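# Load an aluminum blank in the vise and tidy parts

## Task

Set one plain gray aluminum blank onto the two loose low bars in the open vise, leaving both bars standing. Its long side must sit firmly against the fixed jaw (the end block without hoses) and its short end against the work stop (the short rod between the jaws). Every finished part goes flat in the black outfeed tray with its pocket facing up. Every other blank, aluminum or brass, must finish fully on the infeed plate (the one with short pins), not stacked on another blank and not lying on a pin. Each blank must finish either in the orientation the blanks had on the plate at the start, or flipped upside down.

## Robot and tools

Robot: two Franka FR3 arms, left_arm and right_arm, each carrying a Robotiq 140 two-finger gripper and a wrist camera. The left gripper's fingers can fold: a grip made with the outer quarter of each pad, near the tip, is firm; a grip nearer the palm may be loose, may fail on narrow parts, or may squeeze wide ones too hard and then slip. Pressing the left fingertips straight down onto a surface folds them easily unless the fingers are fully shut, so a move can go past the surface almost unnoticed and spoil the next grip. The right gripper's fingers are rigid.

Frames: the scene frame has its origin at table height, midway between the nominal bases, +z up, +x out over the table, and left_arm on the +y side (this is not the same as image left or right). Calibrated bases: left_arm at (+0.008, +0.343, +0.030) m, right_arm at (+0.048, -0.439, +0.030) m, each yawed very slightly; up is +z in both base frames. Each arm reports its hand pose, and its wrist camera pose, in its own base frame; fixed cameras and the table use the scene frame. Reported hand positions can be a few centimetres off, worse at long reach. end_effector_position is the point between the pads when shut; fingertips extend about 33 mm past it at gaps up to 40 mm, only 9 mm when wide open. Gripper +z points along the fingers; fingers close along its y axis.

A row is one flat list of 20 numbers, each in [-1, 1], shared by both arms: for left_arm, 7 joint numbers then gripper position, force_limit, speed; then the same 10 for right_arm. Joint order inside each arm: elbow, waist, upper arm roll, shoulder, wrist pitch, forearm roll, wrist roll. Joint numbers are offsets, not poses: they count from the Joint targets that stand when the action (or move) begins, not from the previous row, so repeating a value keeps moving further. Scale: 1.0 equals 1.427 rad for waist, shoulder, upper arm roll and elbow; 3.044 rad for forearm roll; 2.596 rad for wrist pitch; 3.91 rad for wrist roll. Send 0 for all seven joints to hold an arm at its targets. Stated joint ranges (rad): waist -2.901 to 2.901, shoulder -1.836 to 1.836, upper arm roll -2.901 to 2.901, elbow -3.077 to -0.117, forearm roll -2.876 to 2.876, wrist pitch 0.440 to 4.622, wrist roll -3.051 to 3.051. An action aiming more than 0.018 rad past an end is refused for both arms; stay at least 0.05 rad inside, since passing an end is a torque fault.

Gripper numbers are absolute commands, not offsets. position: +1 fully open (140 mm), pads touch near -0.8, -1 closes until blocked. force_limit from -1 to +1 sets squeeze (about 14 N to 58 N at slow close); speed from -1 to +1 sets closing rate (about 30 to 250 mm/s), and faster closes grip harder. To leave a gripper unchanged, resend its last three numbers; 0 is itself a command. To tighten, raise force_limit and nudge position (-1 to -0.98); to loosen, open and reclose slowly.

Tools. execute_actions(actions, cameras): actions is a list of actions; each action is a table of up to 15 rows, one per 1/30 s step, the last row repeated to fill 15 steps. An empty list just reports state. move(target, speed, blend, blocking, cameras): target is one row or a list of up to 15 rows, all offsets from the same starting Joint targets; joints travel together along paths. speed is rad/s of the joint with farthest to go, 0.01 to 2 (default 0.5), one value or one per target; blend in rad rounds corners; blocking=false returns after about 0.5 s while it runs. Moves do not avoid obstacles or the other arm. wait(seconds 0 to 10). stop() brakes a running move. zoom_image(camera, region [x0, y0, x1, y1] in pixels, at most 504 by 504) for cam_high, cam_left_wrist or cam_right_wrist. clear_fault(arm) clears a reported torque or force fault. read_manual gives licence text. finished_scene(scene 1 or 2) ends the scene irreversibly; claim done only when the goal holds without the robot.

Results: Joint positions, velocities, targets (rad, rad/s, in the joint order above), joint torques and external torques, flange force on the gripper's axes, end-effector pose, Tool commands, images (896x504 each). object_status: 0 moving, 1 blocked while opening, 2 blocked while closing (a grip), 3 reached target or pads met. position_measured is in counts: 3 fully open, 75 about 100 mm, 139 about 60 mm, 200 about 20 mm, 230 pads meeting. A move adds a line: done, off_target, moving, held or fault, plus the farthest-off joint per arm. Also watch for joint sent to its limit, joint command not followed, fault lines and MOTOR HOT.

Avoid: any outside force of 40 N on an arm or its load (force fault), joint contact torque near 35/35/32/30/12/12/12 N m, and overspeed; any of these stops the arm. Never let the arms collide or press on each other. Do not drop parts, release them while moving, slam, push hard, or squeeze a part still resting on something. Keep everything on the table and keep the vise bars upright. Long holds or stretched poses heat motors and can lock an arm for 30 to 60 s. Parts may occasionally be tugged or nudged by outside disturbances.

Each tool is called after "Call:" in YAML: its name, and indented under it one key for each argument.

## Session

Call:
execute_actions:
  actions: []

Scene clock: 0.00 s.
left_arm: end_effector_position=(+0.1773, -0.2225, +0.2984) position_measured=3 object_status=3 end_effector_quat_wxyz=(-0.304, -0.357, +0.865, -0.182) | right_arm: end_effector_position=(+0.4602, +0.5841, +0.3235) position_measured=3 object_status=3 end_effector_quat_wxyz=(-0.361, +0.915, -0.176, -0.039)
Joint names: [elbow, waist, upper arm roll, shoulder, wrist pitch, forearm roll, wrist roll]
Joint positions: left_arm=[-2.711 -0.571 0.324 -0.837 1.675 -0.458 0.514] | right_arm=[-1.901 0.775 0.008 0.132 2.481 0.795 -0.941]
Joint velocities: within noise
Joint torques (N m): no reading
External joint torques (N m): no reading
Flange force (N): no reading
Joint targets: left_arm=[-2.711 -0.571 0.324 -0.837 1.675 -0.458 0.514] | right_arm=[-1.901 0.775 0.008 0.132 2.481 0.795 -0.941]
Tool commands: left_gripper/position=+1.0 left_gripper/force_limit=+1.0 left_gripper/speed=+1.0 right_gripper/position=+1.0 right_gripper/force_limit=+1.0 right_gripper/speed=+1.0

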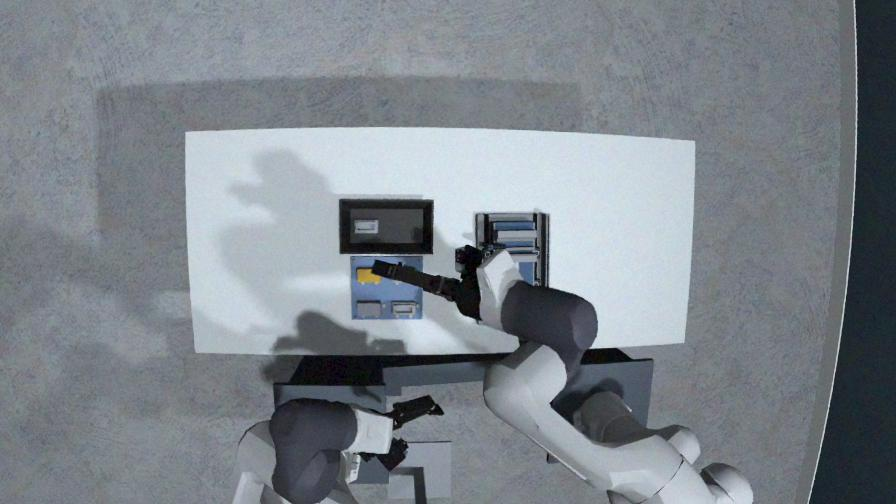

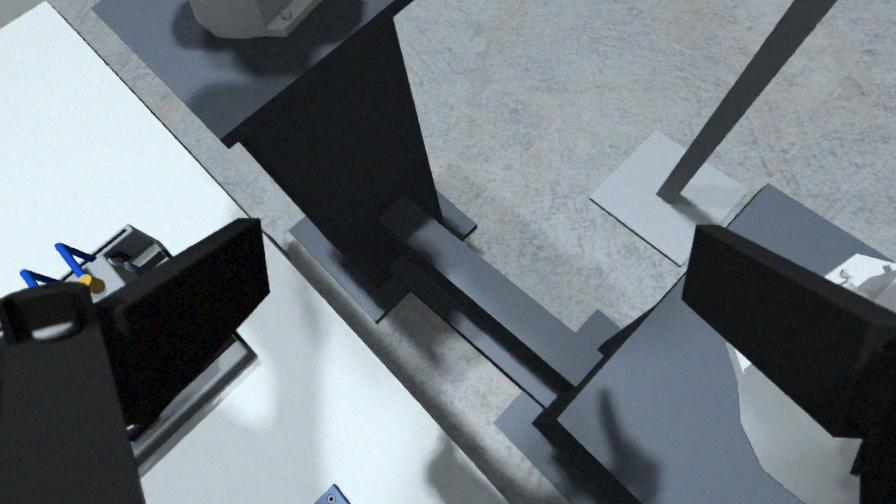

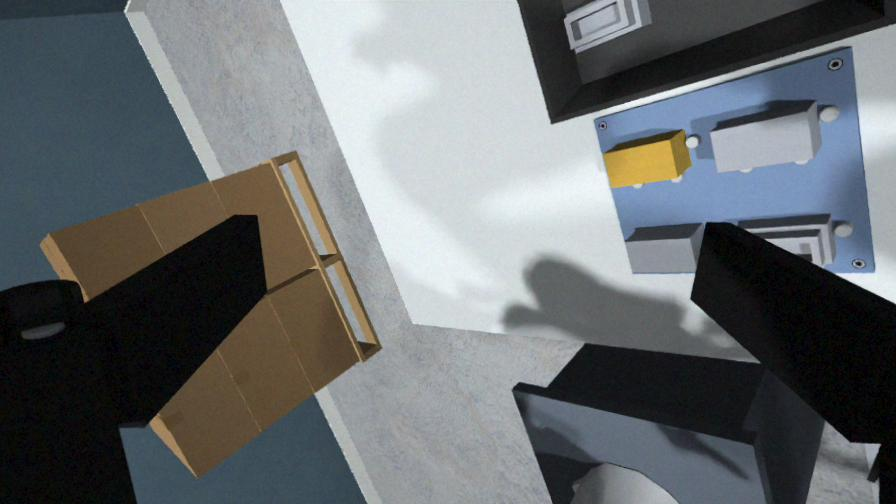

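Call:
zoom_image:
  camera: "cam_high"
  region: [320, 180, 572, 332]

Call:
zoom_image:
  camera: "cam_right_wrist"
  region: [500, 0, 896, 300]

Call:
zoom_image:
  camera: "cam_left_wrist"
  region: [0, 180, 350, 504]

Scaled by 2.000 from the camera's 896x504 image, which has a finer 1280x720 frame.

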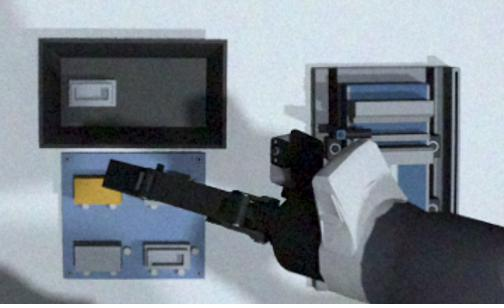

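Scaled by 1.273 from the camera's 896x504 image, which has a finer 1280x720 frame.

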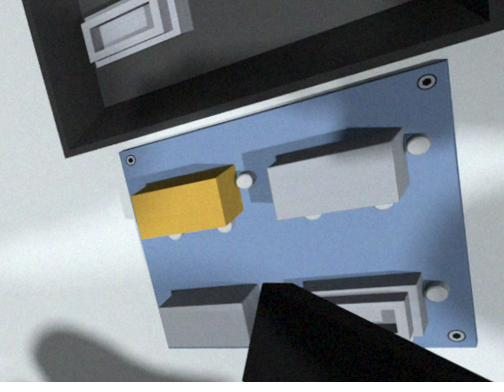

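Scaled by 1.440 from the camera's 896x504 image, which has a finer 1280x720 frame.

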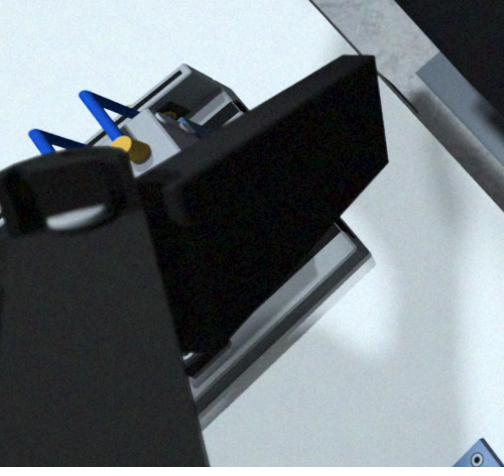

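Call:
move:
  target: [0, 0, 0, 0, 0, 0, 0, 1.0, 1.0, 1.0, 0.2076, -0.1444, -0.0056, -0.0209, -0.2982, -0.2612, -0.0156, 1.0, 1.0, 1.0]
  speed: [0.8]

Scene clock: 55.53 s.
left_arm: end_effector_position=(+0.1773, -0.2225, +0.2984) position_measured=3 object_status=3 end_effector_quat_wxyz=(-0.304, -0.357, +0.865, -0.182) | right_arm: end_effector_position=(+0.5013, +0.3207, +0.3507) position_measured=3 object_status=3 end_effector_quat_wxyz=(-0.003, +1.000, -0.003, +0.001)
Joint names: [elbow, waist, upper arm roll, shoulder, wrist pitch, forearm roll, wrist roll]
Joint positions: left_arm=[-2.711 -0.571 0.324 -0.837 1.675 -0.458 0.514] | right_arm=[-1.606 0.569 -0.002 0.101 1.712 0.003 -0.997]
Joint velocities: left_arm=[within noise] | right_arm=[0.001 0 0.001 0 -0.005 -0.001 -0.002]
Joint torques (N m): left_arm=[23.52 0.58 -3.78 -3.18 1.4 -0.68 -0.01] | right_arm=[26.61 -0.34 0.91 -35.26 2.37 0.42 -0.09]
External joint torques (N m): left_arm=[0.31 0.61 1.07 -0.29 0.13 0.16 -0.02] | right_arm=[1.68 -0.12 1.02 1.03 -0.32 -0.38 -0.09]
Flange force (N): left_arm=[-1.7 1.6 -1.9] | right_arm=[9.0 -6.5 -5.9]
Joint targets: left_arm=[-2.711 -0.571 0.324 -0.837 1.675 -0.458 0.514] | right_arm=[-1.605 0.569 0.000 0.102 1.707 0.000 -1.002]
move: done
camera_calibration:
cam_left_wrist: T_world_to_cam=[[-0.72617, 0.680592, -0.0973207, 0.316222], [0.662717, 0.655254, -0.362558, 0.1446], [-0.182985, -0.327775, -0.926866, 0.378953], [0, 0, 0, 1]] pos_world=[0.203144, -0.185757, 0.434439]
cam_right_wrist: T_world_to_cam=[[0.0111328, -0.999858, -0.0126124, 0.32896], [-0.938897, -0.0147918, 0.34388, 0.358916], [-0.344017, 0.00801341, -0.938929, 0.634703], [0, 0, 0, 1]] pos_world=[0.551672, 0.329137, 0.476666]

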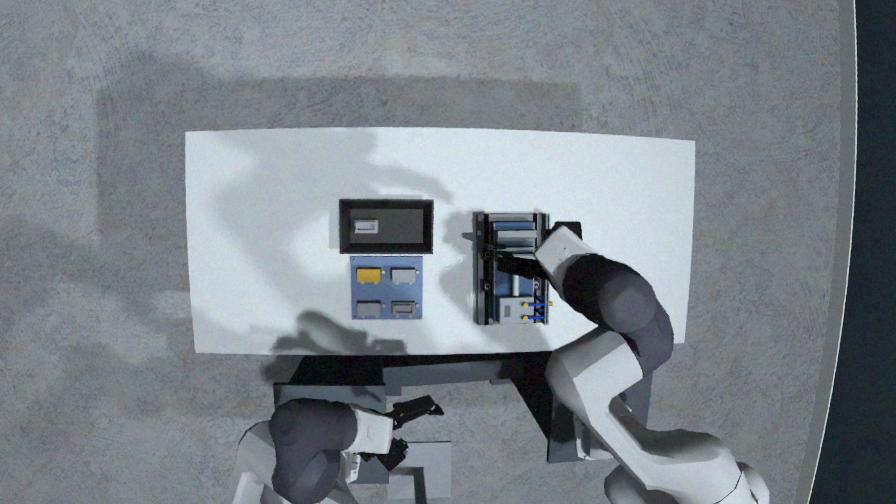

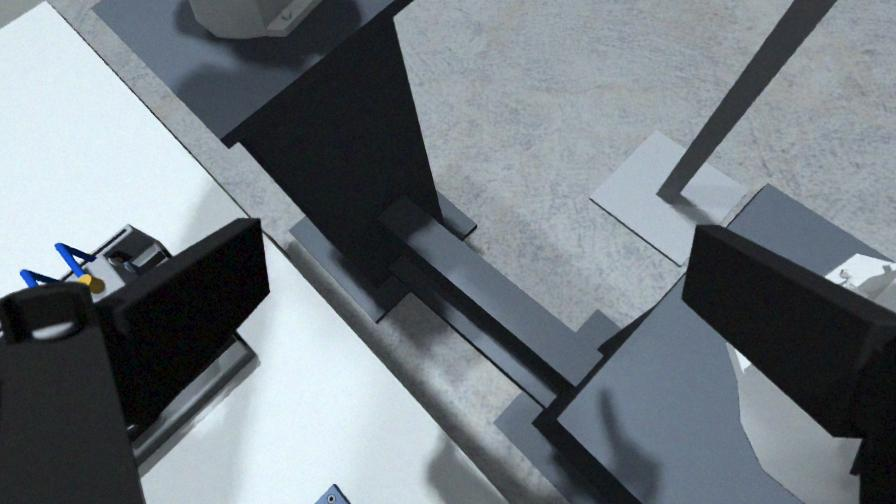

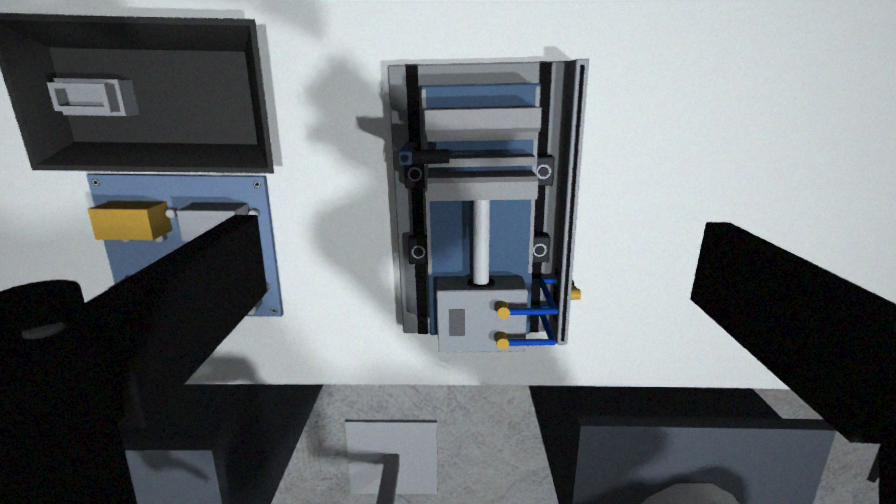

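Call:
zoom_image:
  camera: "cam_right_wrist"
  region: [370, 40, 610, 220]

Call:
zoom_image:
  camera: "cam_high"
  region: [460, 200, 580, 335]

Call:
zoom_image:
  camera: "cam_high"
  region: [330, 190, 450, 330]

Scaled by 2.100 from the camera's 896x504 image, which has a finer 1280x720 frame.

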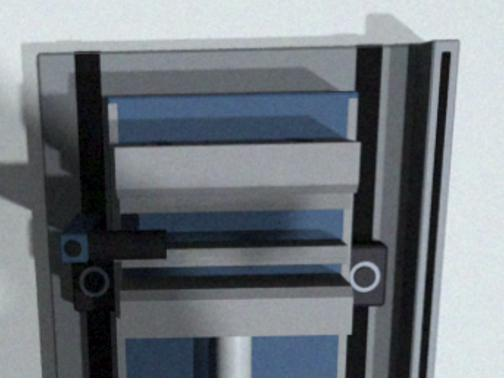

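Scaled by 3.733 from the camera's 896x504 image, which has a finer 1280x720 frame.

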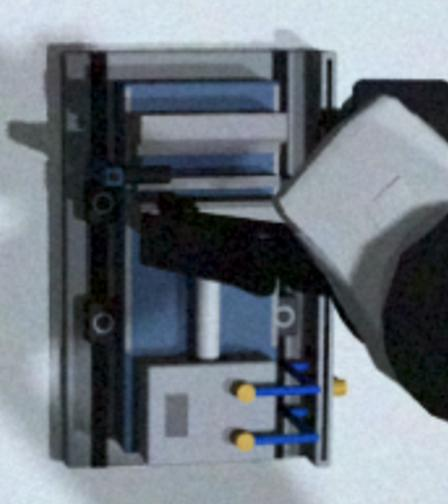

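Scaled by 3.600 from the camera's 896x504 image, which has a finer 1280x720 frame.

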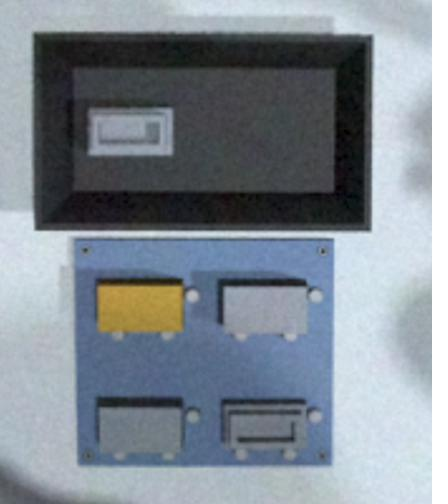

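Call:
move:
  target: [0, 0, 0, 0, 0, 0, 0, 1.0, 1.0, 1.0, -0.1060, -0.0488, 0, 0.0947, 0.1103, 0, -0.0178, 1.0, 1.0, 1.0]
  speed: [0.6]
  cameras: ["cam_right_wrist"]

Call:
zoom_image:
  camera: "cam_right_wrist"
  region: [330, 90, 630, 260]

Scene clock: 105.00 s.
left_arm: end_effector_position=(+0.1773, -0.2225, +0.2984) position_measured=3 object_status=3 end_effector_quat_wxyz=(-0.304, -0.357, +0.865, -0.182) | right_arm: end_effector_position=(+0.5483, +0.2998, +0.2192) position_measured=3 object_status=3 end_effector_quat_wxyz=(+0.000, +1.000, -0.003, -0.003)
Joint names: [elbow, waist, upper arm roll, shoulder, wrist pitch, forearm roll, wrist roll]
Joint positions: left_arm=[-2.711 -0.571 0.324 -0.837 1.675 -0.458 0.514] | right_arm=[-1.756 0.5 -0.001 0.238 1.989 0.003 -1.066]
Joint velocities: left_arm=[within noise] | right_arm=[-0.001 -0.001 0.001 -0.001 0.002 0 -0.007]
Joint torques (N m): left_arm=[23.49 0.64 -3.78 -3.21 1.4 -0.66 -0.03] | right_arm=[26.11 -0.42 0.91 -40.29 2.87 0.47 -0.25]
External joint torques (N m): left_arm=[0.21 0.61 1.03 -0.27 0.11 0.17 -0.04] | right_arm=[1.28 -0.54 0.58 0.43 0.21 -0.29 -0.25]
Flange force (N): left_arm=[-1.7 1.8 -1.7] | right_arm=[6.1 -2.7 -1.4]
Joint targets: left_arm=[-2.711 -0.571 0.324 -0.837 1.675 -0.458 0.514] | right_arm=[-1.756 0.499 0.000 0.237 1.993 0.000 -1.071]
move: done
camera_calibration:
cam_right_wrist: T_world_to_cam=[[0.0111104, -0.999915, -0.0068792, 0.30466], [-0.935922, -0.0128209, 0.351974, 0.443978], [-0.352032, 0.0025278, -0.935984, 0.532945], [0, 0, 0, 1]] pos_world=[0.599757, 0.308979, 0.344655]
Images, in order (width x height): cam_right_wrist 896x504.

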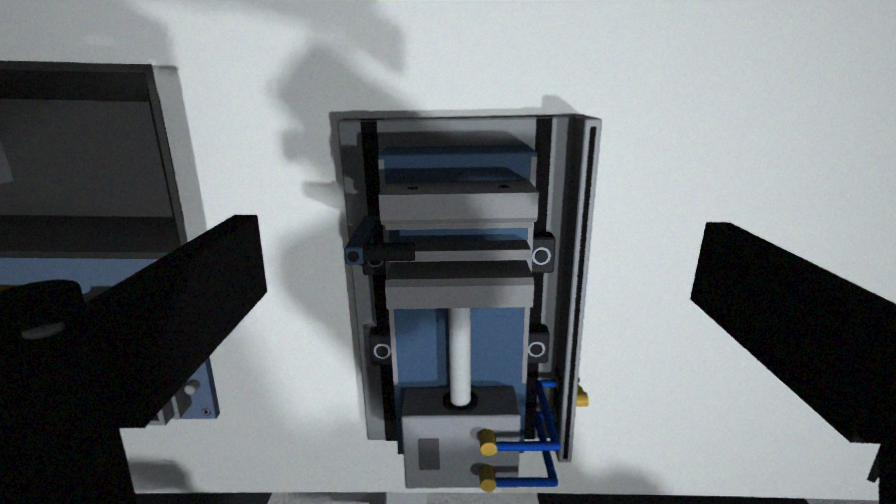

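Scaled by 1.680 from the camera's 896x504 image, which has a finer 1280x720 frame.

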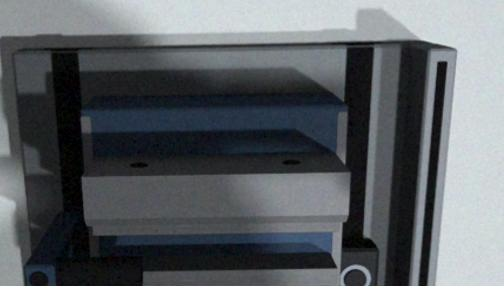

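Call:
move:
  target: [0, 0, 0, 0, 0, 0, 0, 1.0, 1.0, 1.0, -0.2708, 0.0849, 0, -0.2425, 0.0156, 0, 0.8343, 1.0, 1.0, 1.0]
  speed: [1.5]
  cameras: ["cam_right_wrist", "cam_high"]

Call:
zoom_image:
  camera: "cam_right_wrist"
  region: [300, 150, 600, 420]

Scene clock: 120.17 s.
left_arm: end_effector_position=(+0.1773, -0.2225, +0.2984) position_measured=3 object_status=3 end_effector_quat_wxyz=(-0.304, -0.357, +0.865, -0.182) | right_arm: end_effector_position=(+0.4199, +0.2991, +0.2399) position_measured=3 object_status=3 end_effector_quat_wxyz=(-0.002, -0.001, +1.000, +0.000)
Joint names: [elbow, waist, upper arm roll, shoulder, wrist pitch, forearm roll, wrist roll]
Joint positions: left_arm=[-2.711 -0.571 0.324 -0.837 1.675 -0.458 0.514] | right_arm=[-2.141 0.619 -0.001 -0.108 2.03 0.003 2.186]
Joint velocities: left_arm=[within noise] | right_arm=[0 0 0 0 0 0 0.007]
Joint torques (N m): left_arm=[23.5 0.57 -3.82 -3.23 1.42 -0.68 -0.02] | right_arm=[25.48 0.08 0.6 -28.5 2.65 0.51 0.14]
External joint torques (N m): left_arm=[0.16 0.56 1.01 -0.22 0.14 0.15 -0.03] | right_arm=[1.2 0.14 0.76 -0.15 0.21 -0.28 0.14]
Flange force (N): left_arm=[-1.7 1.5 -1.5] | right_arm=[-2.2 2.9 -1.7]
Joint targets: left_arm=[-2.711 -0.571 0.324 -0.837 1.675 -0.458 0.514] | right_arm=[-2.142 0.620 0.000 -0.109 2.034 0.000 2.191]
move: done
camera_calibration:
cam_right_wrist: T_world_to_cam=[[-0.018658, 0.9998, -0.00726666, -0.280028], [0.939164, 0.0200185, 0.342884, -0.478516], [0.342961, -0.000427076, -0.93935, 0.21702], [0, 0, 0, 1]] pos_world=[0.369751, 0.289643, 0.365898]
Images, in order (width x height): cam_high 896x504, cam_right_wrist 896x504.

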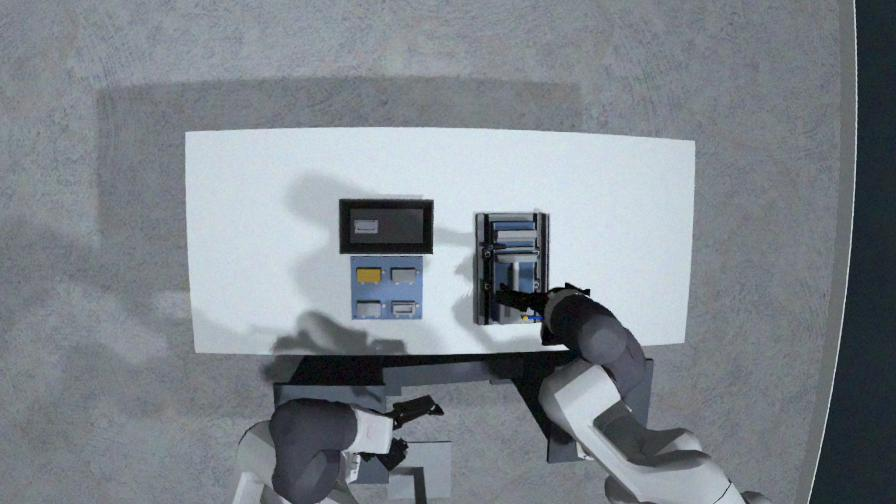

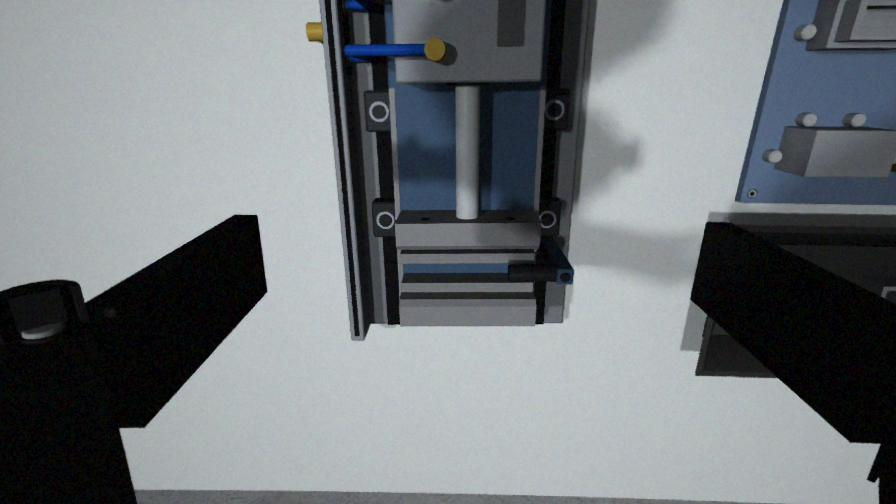

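Scaled by 1.680 from the camera's 896x504 image, which has a finer 1280x720 frame.

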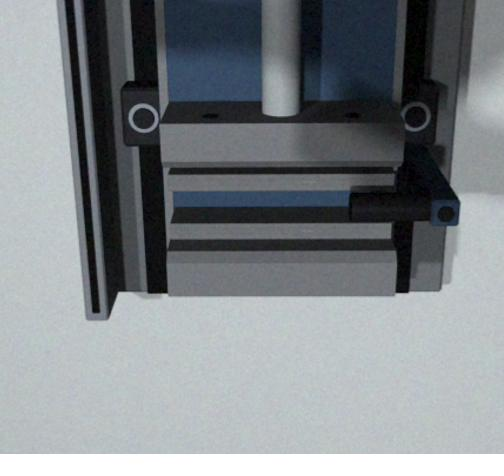

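Call:
zoom_image:
  camera: "cam_right_wrist"
  region: [380, 190, 480, 340]

Call:
zoom_image:
  camera: "cam_right_wrist"
  region: [480, 190, 600, 340]

Scaled by 3.360 from the camera's 896x504 image, which has a finer 1280x720 frame.

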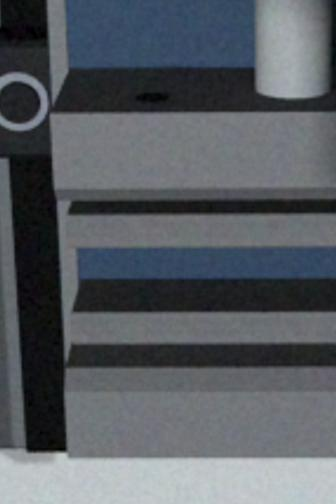

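Scaled by 3.360 from the camera's 896x504 image, which has a finer 1280x720 frame.

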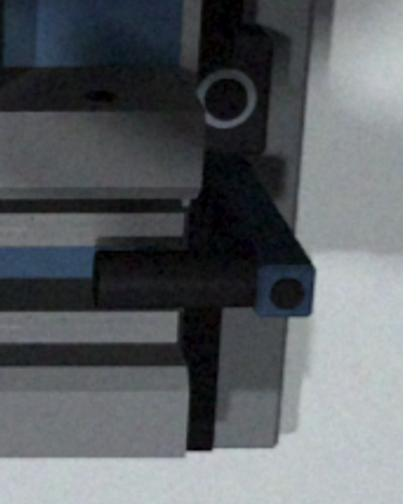

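Call:
zoom_image:
  camera: "cam_right_wrist"
  region: [716, 0, 896, 220]

Call:
zoom_image:
  camera: "cam_right_wrist"
  region: [200, 190, 300, 320]

Call:
zoom_image:
  camera: "cam_right_wrist"
  region: [660, 190, 760, 320]

Scaled by 2.291 from the camera's 896x504 image, which has a finer 1280x720 frame.

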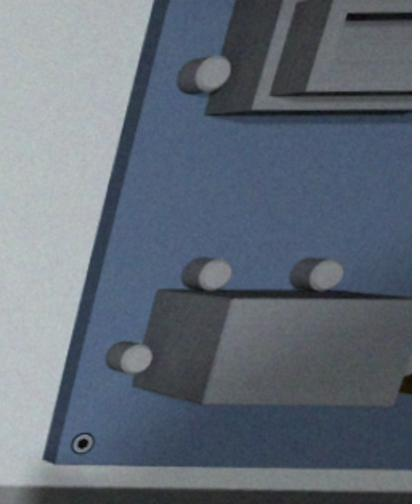

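Scaled by 3.877 from the camera's 896x504 image, which has a finer 1280x720 frame.

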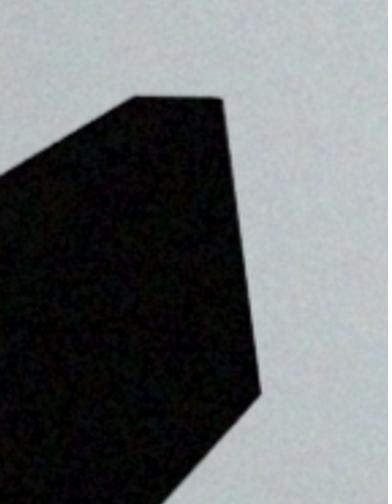

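Scaled by 3.877 from the camera's 896x504 image, which has a finer 1280x720 frame.

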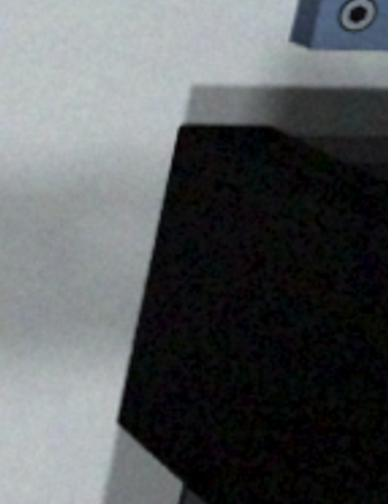

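Call:
move:
  target: [0, 0, 0, 0, 0, 0, 0, 1.0, 1.0, 1.0, 0.5370, 0.2358, 0, 0.5004, -0.0205, 0, -1.0, -0.03, -1.0, 0.0]
  speed: [1.5]
  cameras: []

Call:
move:
  target: [0, 0, 0, 0, 0, 0, 0, 1.0, 1.0, 1.0, 0, 0, 0, 0, 0, 0, -0.1192, -0.03, -1.0, 0.0]
  speed: [0.8]
  cameras: ["cam_right_wrist"]

Call:
zoom_image:
  camera: "cam_right_wrist"
  region: [330, 90, 600, 330]

Scene clock: 312.70 s.
left_arm: end_effector_position=(+0.1773, -0.2225, +0.2984) position_measured=3 object_status=3 end_effector_quat_wxyz=(-0.304, -0.357, +0.865, -0.182) | right_arm: end_effector_position=(+0.4162, +0.5893, +0.1506) position_measured=132 object_status=3 end_effector_quat_wxyz=(-0.002, +0.853, +0.522, +0.001)
Joint names: [elbow, waist, upper arm roll, shoulder, wrist pitch, forearm roll, wrist roll]
Joint positions: left_arm=[-2.711 -0.571 0.324 -0.837 1.675 -0.458 0.514] | right_arm=[-1.377 0.956 -0.001 0.604 1.985 0.003 -1.714]
Joint velocities: left_arm=[within noise] | right_arm=[0.001 -0.001 0 0.001 -0.001 0.001 -0.005]
Joint torques (N m): left_arm=[23.49 0.59 -3.84 -3.21 1.39 -0.67 -0.05] | right_arm=[26.48 -0.32 1.34 -50.07 2.38 0.56 -0.14]
External joint torques (N m): left_arm=[0.25 0.6 0.98 -0.27 0.11 0.16 -0.06] | right_arm=[1.63 -0.42 0.7 1.07 -0.29 -0.26 -0.13]
Flange force (N): left_arm=[-1.5 1.6 -1.8] | right_arm=[14.7 2.6 -1.9]
Joint targets: left_arm=[-2.711 -0.571 0.324 -0.837 1.675 -0.458 0.514] | right_arm=[-1.376 0.957 0.000 0.605 1.981 0.000 -1.719]
move: done
No camera images: "cameras" was empty.

Scene clock: 314.83 s.
left_arm: end_effector_position=(+0.1773, -0.2225, +0.2984) position_measured=3 object_status=3 end_effector_quat_wxyz=(-0.304, -0.357, +0.865, -0.182) | right_arm: end_effector_position=(+0.4162, +0.5893, +0.1506) position_measured=132 object_status=3 end_effector_quat_wxyz=(-0.001, +0.710, +0.705, +0.002)
Joint names: [elbow, waist, upper arm roll, shoulder, wrist pitch, forearm roll, wrist roll]
Joint positions: left_arm=[-2.711 -0.571 0.324 -0.837 1.675 -0.458 0.514] | right_arm=[-1.377 0.956 -0.001 0.604 1.984 0.003 -2.18]
Joint velocities: left_arm=[within noise] | right_arm=[0 0 -0.001 0.001 0 0 -0.004]
Joint torques (N m): left_arm=[23.57 0.6 -3.83 -3.2 1.41 -0.67 -0.04] | right_arm=[26.34 -0.3 1.33 -50.02 2.37 0.59 -0.1]
External joint torques (N m): left_arm=[0.31 0.58 0.98 -0.25 0.13 0.17 -0.05] | right_arm=[1.64 -0.18 0.83 0.88 -0.24 -0.27 -0.1]
Flange force (N): left_arm=[-1.6 1.4 -1.9] | right_arm=[11.6 8.2 -2.0]
Joint targets: left_arm=[-2.711 -0.571 0.324 -0.837 1.675 -0.458 0.514] | right_arm=[-1.376 0.957 0.000 0.605 1.981 0.000 -2.185]
move: done
camera_calibration:
cam_right_wrist: T_world_to_cam=[[0.999924, 0.0101525, -0.00702573, -0.411633], [0.011946, -0.939327, 0.342814, 0.501066], [-0.00311903, -0.342872, -0.939377, 0.480368], [0, 0, 0, 1]] pos_world=[0.407114, 0.639549, 0.276582]
Images, in order (width x height): cam_right_wrist 896x504.

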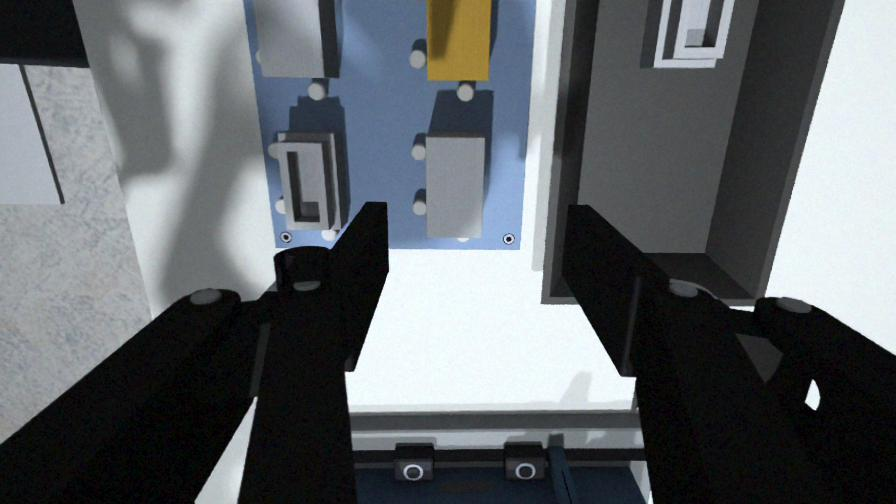

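Scaled by 1.867 from the camera's 896x504 image, which has a finer 1280x720 frame.

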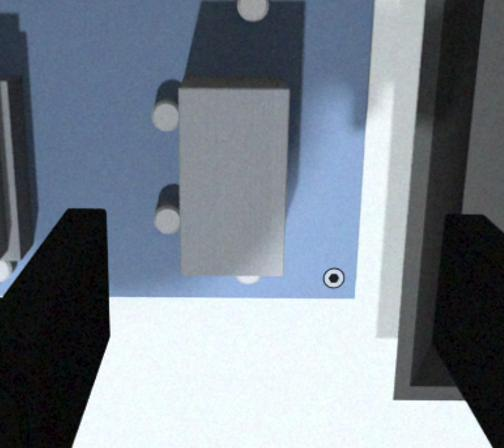

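Call:
move:
  target:
    - [0, 0, 0, 0, 0, 0, 0, 1.0, 1.0, 1.0, -0.0819, -0.0001, 0, 0.0429, 0.0686, 0, 0, -0.03, -1.0, 0.0]
    - [0, 0, 0, 0, 0, 0, 0, 1.0, 1.0, 1.0, -0.0903, -0.0001, 0, 0.0828, 0.0951, 0, 0, -0.03, -1.0, 0.0]
  speed: [0.3, 0.08]
  cameras: ["cam_right_wrist"]

Call:
zoom_image:
  camera: "cam_right_wrist"
  region: [330, 60, 620, 340]

Scene clock: 342.93 s.
left_arm: end_effector_position=(+0.1773, -0.2225, +0.2984) position_measured=3 object_status=3 end_effector_quat_wxyz=(-0.304, -0.357, +0.865, -0.182) | right_arm: end_effector_position=(+0.4110, +0.5817, +0.0280) position_measured=132 object_status=3 end_effector_quat_wxyz=(+0.000, +0.709, +0.705, -0.002)
Joint names: [elbow, waist, upper arm roll, shoulder, wrist pitch, forearm roll, wrist roll]
Joint positions: left_arm=[-2.711 -0.571 0.324 -0.837 1.675 -0.458 0.514] | right_arm=[-1.504 0.956 -0.001 0.722 2.222 0.003 -2.182]
Joint velocities: left_arm=[within noise] | right_arm=[-0.001 0 -0.001 0.001 0.005 -0.001 0]
Joint torques (N m): left_arm=[23.46 0.61 -3.82 -3.22 1.4 -0.67 -0.03] | right_arm=[24.67 -0.27 1.53 -51.55 2.84 0.5 -0.21]
External joint torques (N m): left_arm=[0.2 0.62 1 -0.26 0.12 0.17 -0.04] | right_arm=[1.31 -0.43 0.74 0.78 0.22 -0.24 -0.21]
Flange force (N): left_arm=[-1.7 1.7 -1.7] | right_arm=[7.3 5.9 1.4]
Joint targets: left_arm=[-2.711 -0.571 0.324 -0.837 1.675 -0.458 0.514] | right_arm=[-1.505 0.956 0.000 0.723 2.227 0.000 -2.185]
move: done
camera_calibration:
cam_right_wrist: T_world_to_cam=[[0.999872, 0.0115658, -0.0110313, -0.407954], [0.0146862, -0.937165, 0.348576, 0.533502], [-0.00630657, -0.348693, -0.937216, 0.367201], [0, 0, 0, 1]] pos_world=[0.402383, 0.632738, 0.15368]
Images, in order (width x height): cam_right_wrist 896x504.

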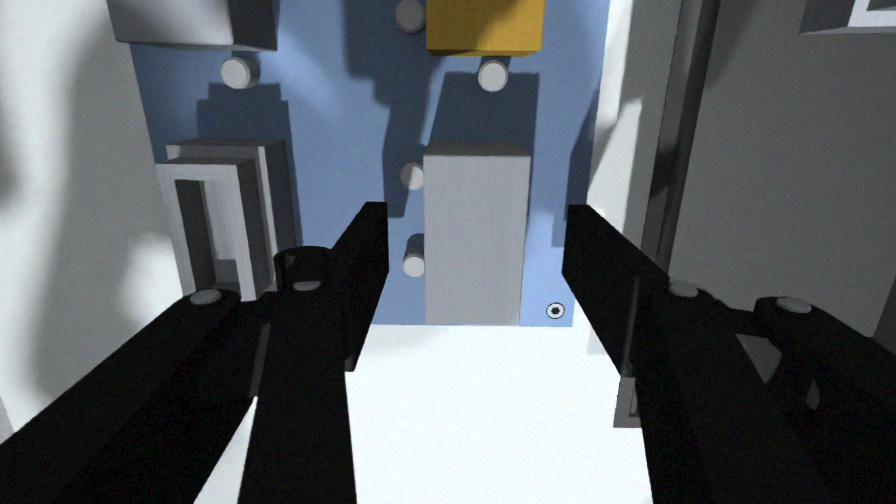

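Scaled by 1.738 from the camera's 896x504 image, which has a finer 1280x720 frame.

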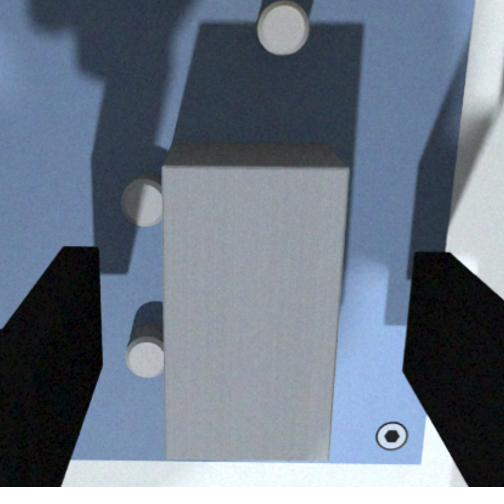

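Call:
execute_actions:
  actions:
    - [[0, 0, 0, 0, 0, 0, 0, 1.0, 1.0, 1.0, 0, 0, 0, 0, 0, 0, 0, -1.0, -0.05, -1.0]]
    - [[0, 0, 0, 0, 0, 0, 0, 1.0, 1.0, 1.0, 0, 0, 0, 0, 0, 0, 0, -1.0, -0.05, -1.0]]
    - [[0, 0, 0, 0, 0, 0, 0, 1.0, 1.0, 1.0, 0, 0, 0, 0, 0, 0, 0, -1.0, -0.05, -1.0]]
  cameras: ["cam_right_wrist"]

Scene clock: 355.33 s.
left_arm: end_effector_position=(+0.1773, -0.2225, +0.2984) position_measured=3 object_status=3 end_effector_quat_wxyz=(-0.304, -0.357, +0.865, -0.182) | right_arm: end_effector_position=(+0.4113, +0.5821, +0.0281) position_measured=180 object_status=2 end_effector_quat_wxyz=(-0.001, +0.709, +0.705, -0.001)
Joint names: [elbow, waist, upper arm roll, shoulder, wrist pitch, forearm roll, wrist roll]
Joint positions: left_arm=[-2.711 -0.571 0.324 -0.837 1.675 -0.458 0.514] | right_arm=[-1.504 0.956 -0.001 0.722 2.224 0.003 -2.182]
Joint velocities: within noise
Joint torques (N m): left_arm=[23.49 0.58 -3.79 -3.24 1.4 -0.68 -0.03] | right_arm=[24.49 -0.38 1.52 -50.97 2.76 0.5 -0.18]
External joint torques (N m): left_arm=[0.23 0.64 1.09 -0.33 0.12 0.16 -0.04] | right_arm=[1.19 -0.55 0.71 1.21 0.15 -0.25 -0.18]
External joint torques at the end of the 1st action: left_arm=[0.19 0.57 1.04 -0.25 0.12 0.16 -0.06] | right_arm=[1.4 -0.36 0.75 0.61 0.17 -0.25 -0.25]
External joint torques at the end of the 2nd action: left_arm=[0.2 0.54 0.95 -0.21 0.11 0.15 -0.06] | right_arm=[0.91 -0.45 0.54 1.65 0.12 -0.24 -0.26]
Flange force (N): left_arm=[-1.7 1.9 -1.8] | right_arm=[8.0 6.5 1.9]
Flange force at the end of the 1st action (N): left_arm=[-1.7 1.7 -1.7] | right_arm=[7.4 6.0 1.0]
Flange force at the end of the 2nd action (N): left_arm=[-1.5 1.4 -1.6] | right_arm=[7.9 6.5 2.6]
Joint targets: left_arm=[-2.711 -0.571 0.324 -0.837 1.675 -0.458 0.514] | right_arm=[-1.505 0.956 0.000 0.723 2.227 0.000 -2.185]
Step readings (joint positions of left_arm | right_arm; steps 1 to 15: 1st action; 16 to 30: 2nd action; 31 to 45: 3rd action):
0: [-2.711 -0.571 0.324 -0.837 1.675 -0.458 0.514] | [-1.504 0.956 -0.001 0.722 2.224 0.003 -2.182]
1: [-2.711 -0.571 0.324 -0.837 1.675 -0.458 0.514] | [-1.504 0.956 -0.001 0.722 2.224 0.003 -2.182]
2: [-2.711 -0.571 0.324 -0.837 1.675 -0.458 0.514] | [-1.504 0.956 -0.001 0.722 2.224 0.003 -2.182]
4: [-2.711 -0.571 0.324 -0.837 1.675 -0.458 0.514] | [-1.504 0.956 -0.001 0.722 2.224 0.003 -2.182]
8: [-2.711 -0.571 0.324 -0.837 1.675 -0.458 0.514] | [-1.504 0.956 -0.001 0.722 2.224 0.003 -2.182]
15: [-2.711 -0.571 0.324 -0.837 1.675 -0.458 0.514] | [-1.504 0.956 -0.001 0.722 2.224 0.003 -2.182]
16: [-2.711 -0.571 0.324 -0.837 1.675 -0.458 0.514] | [-1.504 0.956 -0.001 0.722 2.224 0.003 -2.182]
17: [-2.711 -0.571 0.324 -0.837 1.675 -0.458 0.514] | [-1.504 0.956 -0.001 0.722 2.224 0.003 -2.182]
19: [-2.711 -0.571 0.324 -0.837 1.675 -0.458 0.514] | [-1.504 0.956 -0.001 0.722 2.224 0.003 -2.182]
23: [-2.711 -0.571 0.324 -0.837 1.675 -0.458 0.514] | [-1.504 0.956 -0.001 0.722 2.224 0.003 -2.182]
30: [-2.711 -0.571 0.324 -0.837 1.675 -0.458 0.514] | [-1.504 0.956 -0.001 0.722 2.224 0.003 -2.182]
31: [-2.711 -0.571 0.324 -0.837 1.675 -0.458 0.514] | [-1.504 0.956 -0.001 0.722 2.224 0.003 -2.182]
32: [-2.711 -0.571 0.324 -0.837 1.675 -0.458 0.514] | [-1.504 0.956 -0.001 0.722 2.224 0.003 -2.182]
34: [-2.711 -0.571 0.324 -0.837 1.675 -0.458 0.514] | [-1.504 0.956 -0.001 0.722 2.224 0.003 -2.182]
38: [-2.711 -0.571 0.324 -0.837 1.675 -0.458 0.514] | [-1.504 0.956 -0.001 0.722 2.224 0.003 -2.182]
45: [-2.711 -0.571 0.324 -0.837 1.675 -0.458 0.514] | [-1.504 0.956 -0.001 0.722 2.224 0.003 -2.182]
camera_calibration:
cam_right_wrist: T_world_to_cam=[[0.999879, 0.0116619, -0.0102901, -0.408256], [0.0145122, -0.937517, 0.347637, 0.53406], [-0.00559298, -0.347745, -0.937573, 0.366601], [0, 0, 0, 1]] pos_world=[0.402507, 0.632935, 0.153855]
Images, in order (width x height): cam_right_wrist 896x504.

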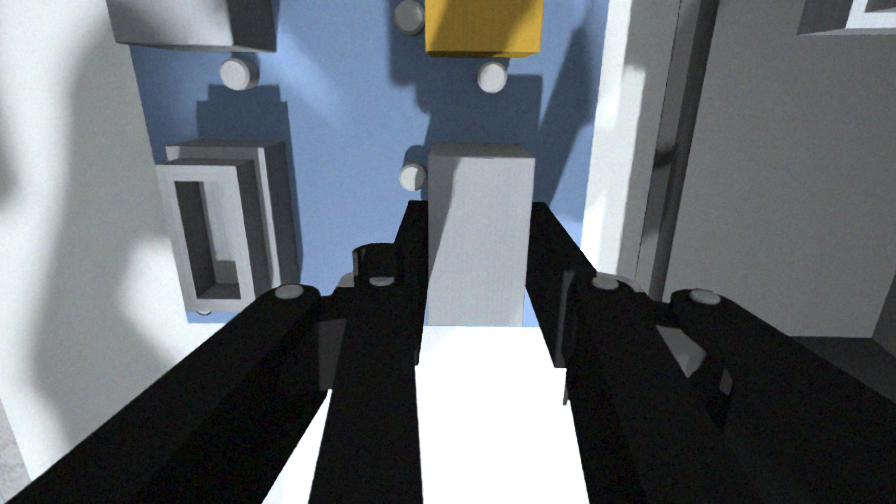

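Call:
move:
  target:
    - [0, 0, 0, 0, 0, 0, 0, 1.0, 1.0, 1.0, 0.0031, 0, 0, -0.0207, -0.0127, 0, 0, -1.0, -0.05, -1.0]
    - [0, 0, 0, 0, 0, 0, 0, 1.0, 1.0, 1.0, 0.0791, 0, 0, -0.1119, -0.1046, 0, 0, -1.0, -0.05, -1.0]
  speed: [0.08, 0.3]
  cameras: ["cam_right_wrist"]

Scene clock: 370.63 s.
left_arm: end_effector_position=(+0.1773, -0.2225, +0.2984) position_measured=3 object_status=3 end_effector_quat_wxyz=(-0.304, -0.357, +0.865, -0.182) | right_arm: end_effector_position=(+0.4119, +0.5833, +0.1692) position_measured=180 object_status=2 end_effector_quat_wxyz=(-0.001, +0.709, +0.705, +0.001)
Joint names: [elbow, waist, upper arm roll, shoulder, wrist pitch, forearm roll, wrist roll]
Joint positions: left_arm=[-2.711 -0.571 0.324 -0.837 1.675 -0.458 0.514] | right_arm=[-1.393 0.956 -0.001 0.564 1.96 0.002 -2.182]
Joint velocities: left_arm=[within noise] | right_arm=[-0.001 0.001 0.001 0 -0.004 -0.001 0]
Joint torques (N m): left_arm=[23.46 0.61 -3.85 -3.19 1.39 -0.67 -0.06] | right_arm=[27.3 -0.28 1.39 -50.31 2.53 0.61 -0.21]
External joint torques (N m): left_arm=[0.16 0.61 0.99 -0.23 0.11 0.16 -0.07] | right_arm=[2.55 -0.22 0.9 -0.35 -0.09 -0.25 -0.21]
Flange force (N): left_arm=[-1.6 1.7 -1.6] | right_arm=[11.7 8.5 -4.2]
Joint targets: left_arm=[-2.711 -0.571 0.324 -0.837 1.675 -0.458 0.514] | right_arm=[-1.392 0.956 0.000 0.563 1.956 0.000 -2.185]
move: done
camera_calibration:
cam_right_wrist: T_world_to_cam=[[0.999894, 0.0122352, -0.00783619, -0.408258], [0.0141838, -0.938922, 0.343839, 0.48781], [-0.00315064, -0.343913, -0.938996, 0.496291], [0, 0, 0, 1]] pos_world=[0.402859, 0.633692, 0.295089]
Images, in order (width x height): cam_right_wrist 896x504.

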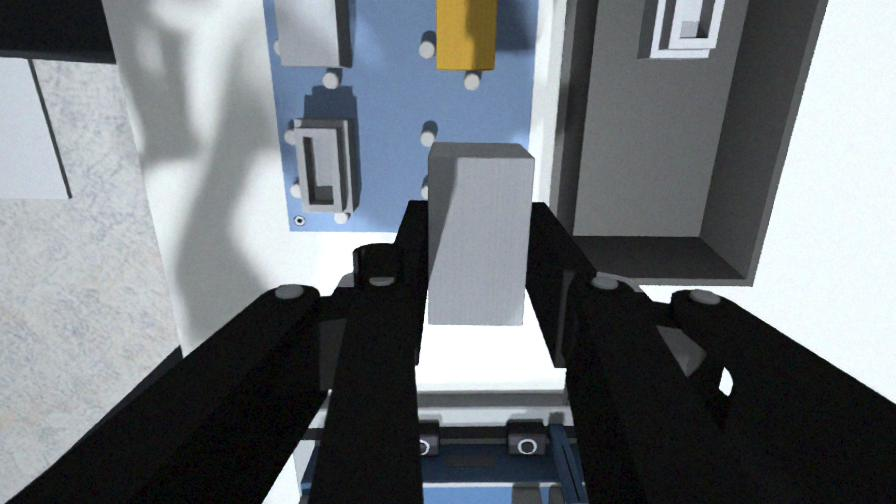

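Call:
zoom_image:
  camera: "cam_right_wrist"
  region: [410, 130, 560, 340]

Scaled by 2.400 from the camera's 896x504 image, which has a finer 1280x720 frame.

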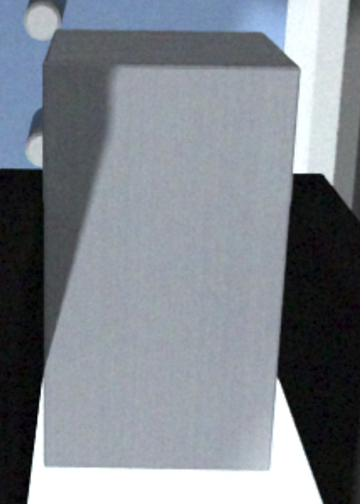

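Call:
move:
  target: [0, 0, 0, 0, 0, 0, 0, 1.0, 1.0, 1.0, -0.4410, -0.2903, 0, -0.2956, 0.0796, 0, -0.1118, -1.0, -0.05, -1.0]
  speed: [0.4]
  cameras: ["cam_right_wrist", "cam_high"]

Call:
zoom_image:
  camera: "cam_right_wrist"
  region: [360, 90, 640, 340]

Scene clock: 403.07 s.
left_arm: end_effector_position=(+0.1773, -0.2225, +0.2984) position_measured=3 object_status=3 end_effector_quat_wxyz=(-0.304, -0.357, +0.865, -0.182) | right_arm: end_effector_position=(+0.4941, +0.2974, +0.1676) position_measured=180 object_status=2 end_effector_quat_wxyz=(-0.002, +0.702, +0.713, -0.004)
Joint names: [elbow, waist, upper arm roll, shoulder, wrist pitch, forearm roll, wrist roll]
Joint positions: left_arm=[-2.711 -0.571 0.324 -0.837 1.675 -0.458 0.514] | right_arm=[-2.021 0.543 -0.002 0.145 2.157 0.002 -2.617]
Joint velocities: left_arm=[within noise] | right_arm=[-0.001 0 0.001 0 0 0 -0.005]
Joint torques (N m): left_arm=[23.44 0.59 -3.86 -3.23 1.4 -0.68 -0.05] | right_arm=[25.66 -0.34 1.34 -37.61 2.93 0.56 -0.21]
External joint torques (N m): left_arm=[0.18 0.6 0.99 -0.3 0.12 0.15 -0.06] | right_arm=[1.87 -0.31 1.23 -0.99 0.36 -0.23 -0.21]
Flange force (N): left_arm=[-1.5 1.8 -1.5] | right_arm=[2.2 3.3 -2.6]
Joint targets: left_arm=[-2.711 -0.571 0.324 -0.837 1.675 -0.458 0.514] | right_arm=[-2.021 0.542 0.000 0.141 2.163 0.000 -2.622]
move: done
camera_calibration:
cam_right_wrist: T_world_to_cam=[[0.999337, 0.0327533, -0.0159278, -0.491401], [0.036254, -0.936397, 0.349064, 0.206174], [-0.00348178, -0.34941, -0.936964, 0.398186], [0, 0, 0, 1]] pos_world=[0.484986, 0.348286, 0.293291]
Images, in order (width x height): cam_high 896x504, cam_right_wrist 896x504.

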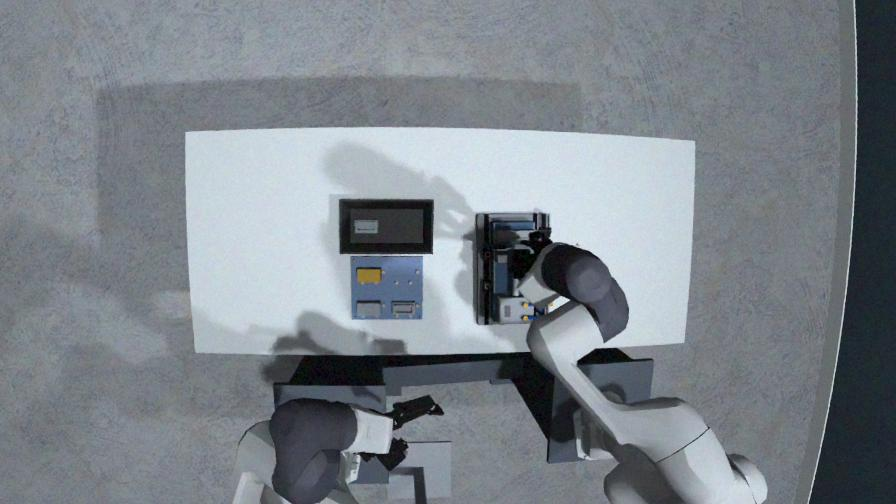

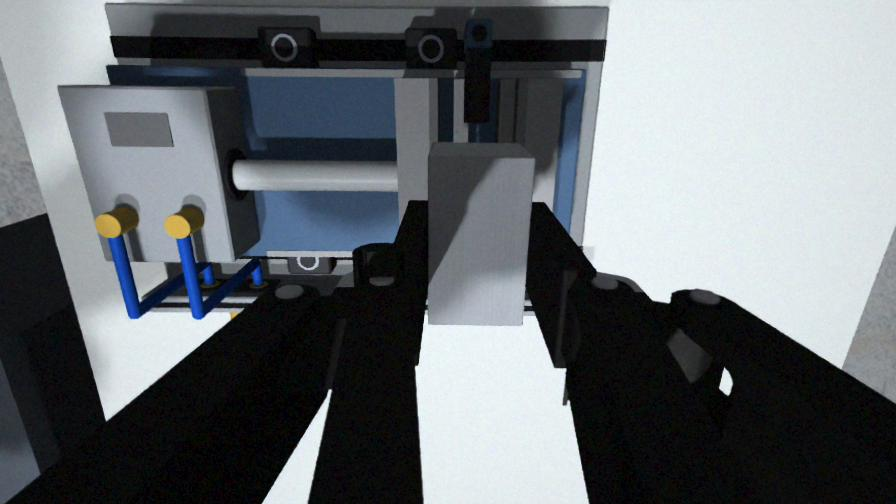

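Scaled by 1.800 from the camera's 896x504 image, which has a finer 1280x720 frame.

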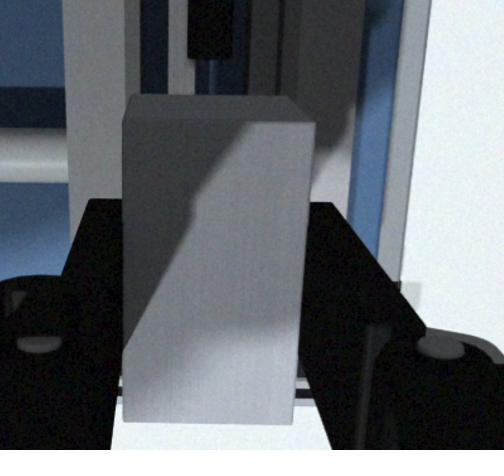

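Call:
zoom_image:
  camera: "cam_right_wrist"
  region: [380, 0, 620, 160]

Call:
zoom_image:
  camera: "cam_right_wrist"
  region: [380, 60, 500, 160]

Call:
zoom_image:
  camera: "cam_right_wrist"
  region: [480, 60, 600, 160]

Scaled by 2.100 from the camera's 896x504 image, which has a finer 1280x720 frame.

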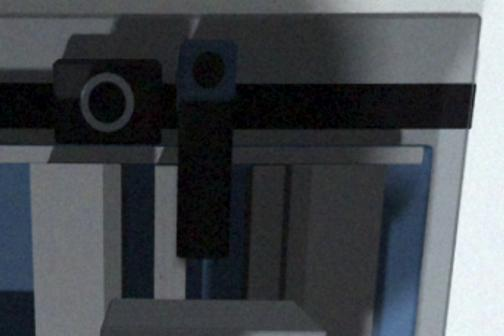

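Scaled by 4.200 from the camera's 896x504 image, which has a finer 1280x720 frame.

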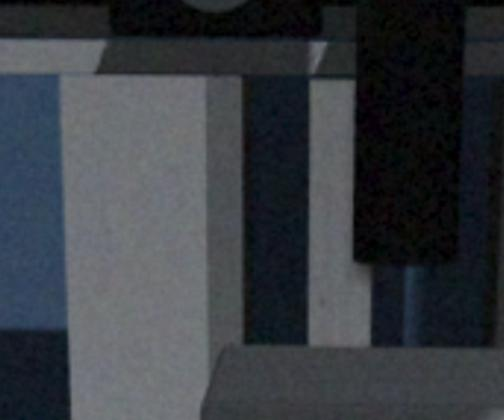

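Scaled by 4.200 from the camera's 896x504 image, which has a finer 1280x720 frame.

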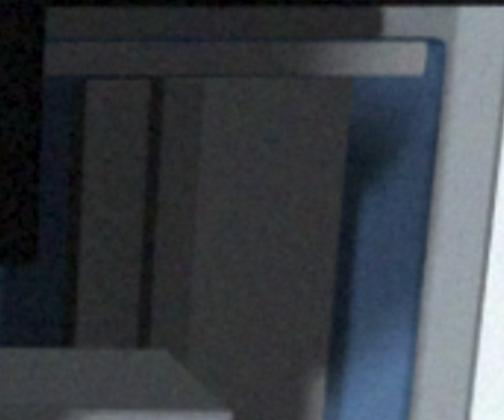

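Call:
zoom_image:
  camera: "cam_right_wrist"
  region: [490, 70, 570, 150]

Call:
zoom_image:
  camera: "cam_right_wrist"
  region: [390, 70, 490, 170]

Scaled by 6.300 from the camera's 896x504 image, which has a finer 1280x720 frame.

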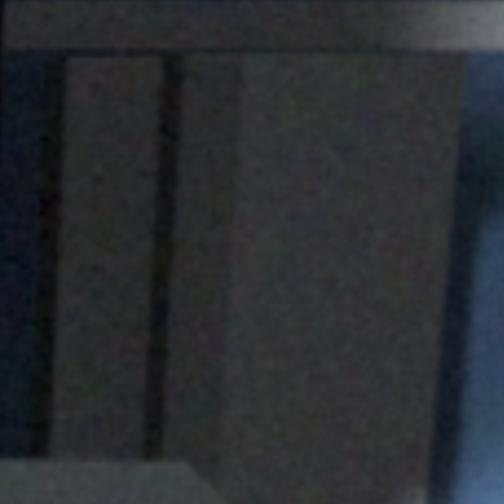

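Scaled by 5.040 from the camera's 896x504 image, which has a finer 1280x720 frame.

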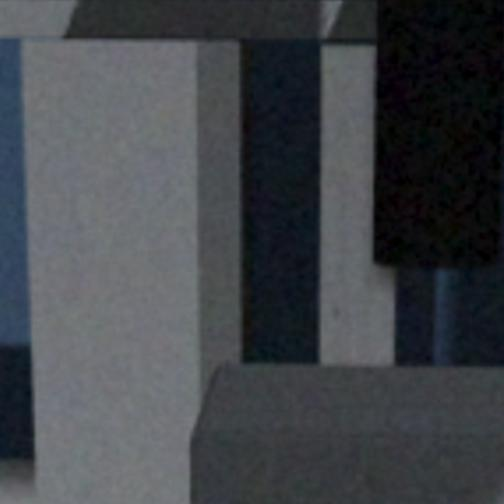

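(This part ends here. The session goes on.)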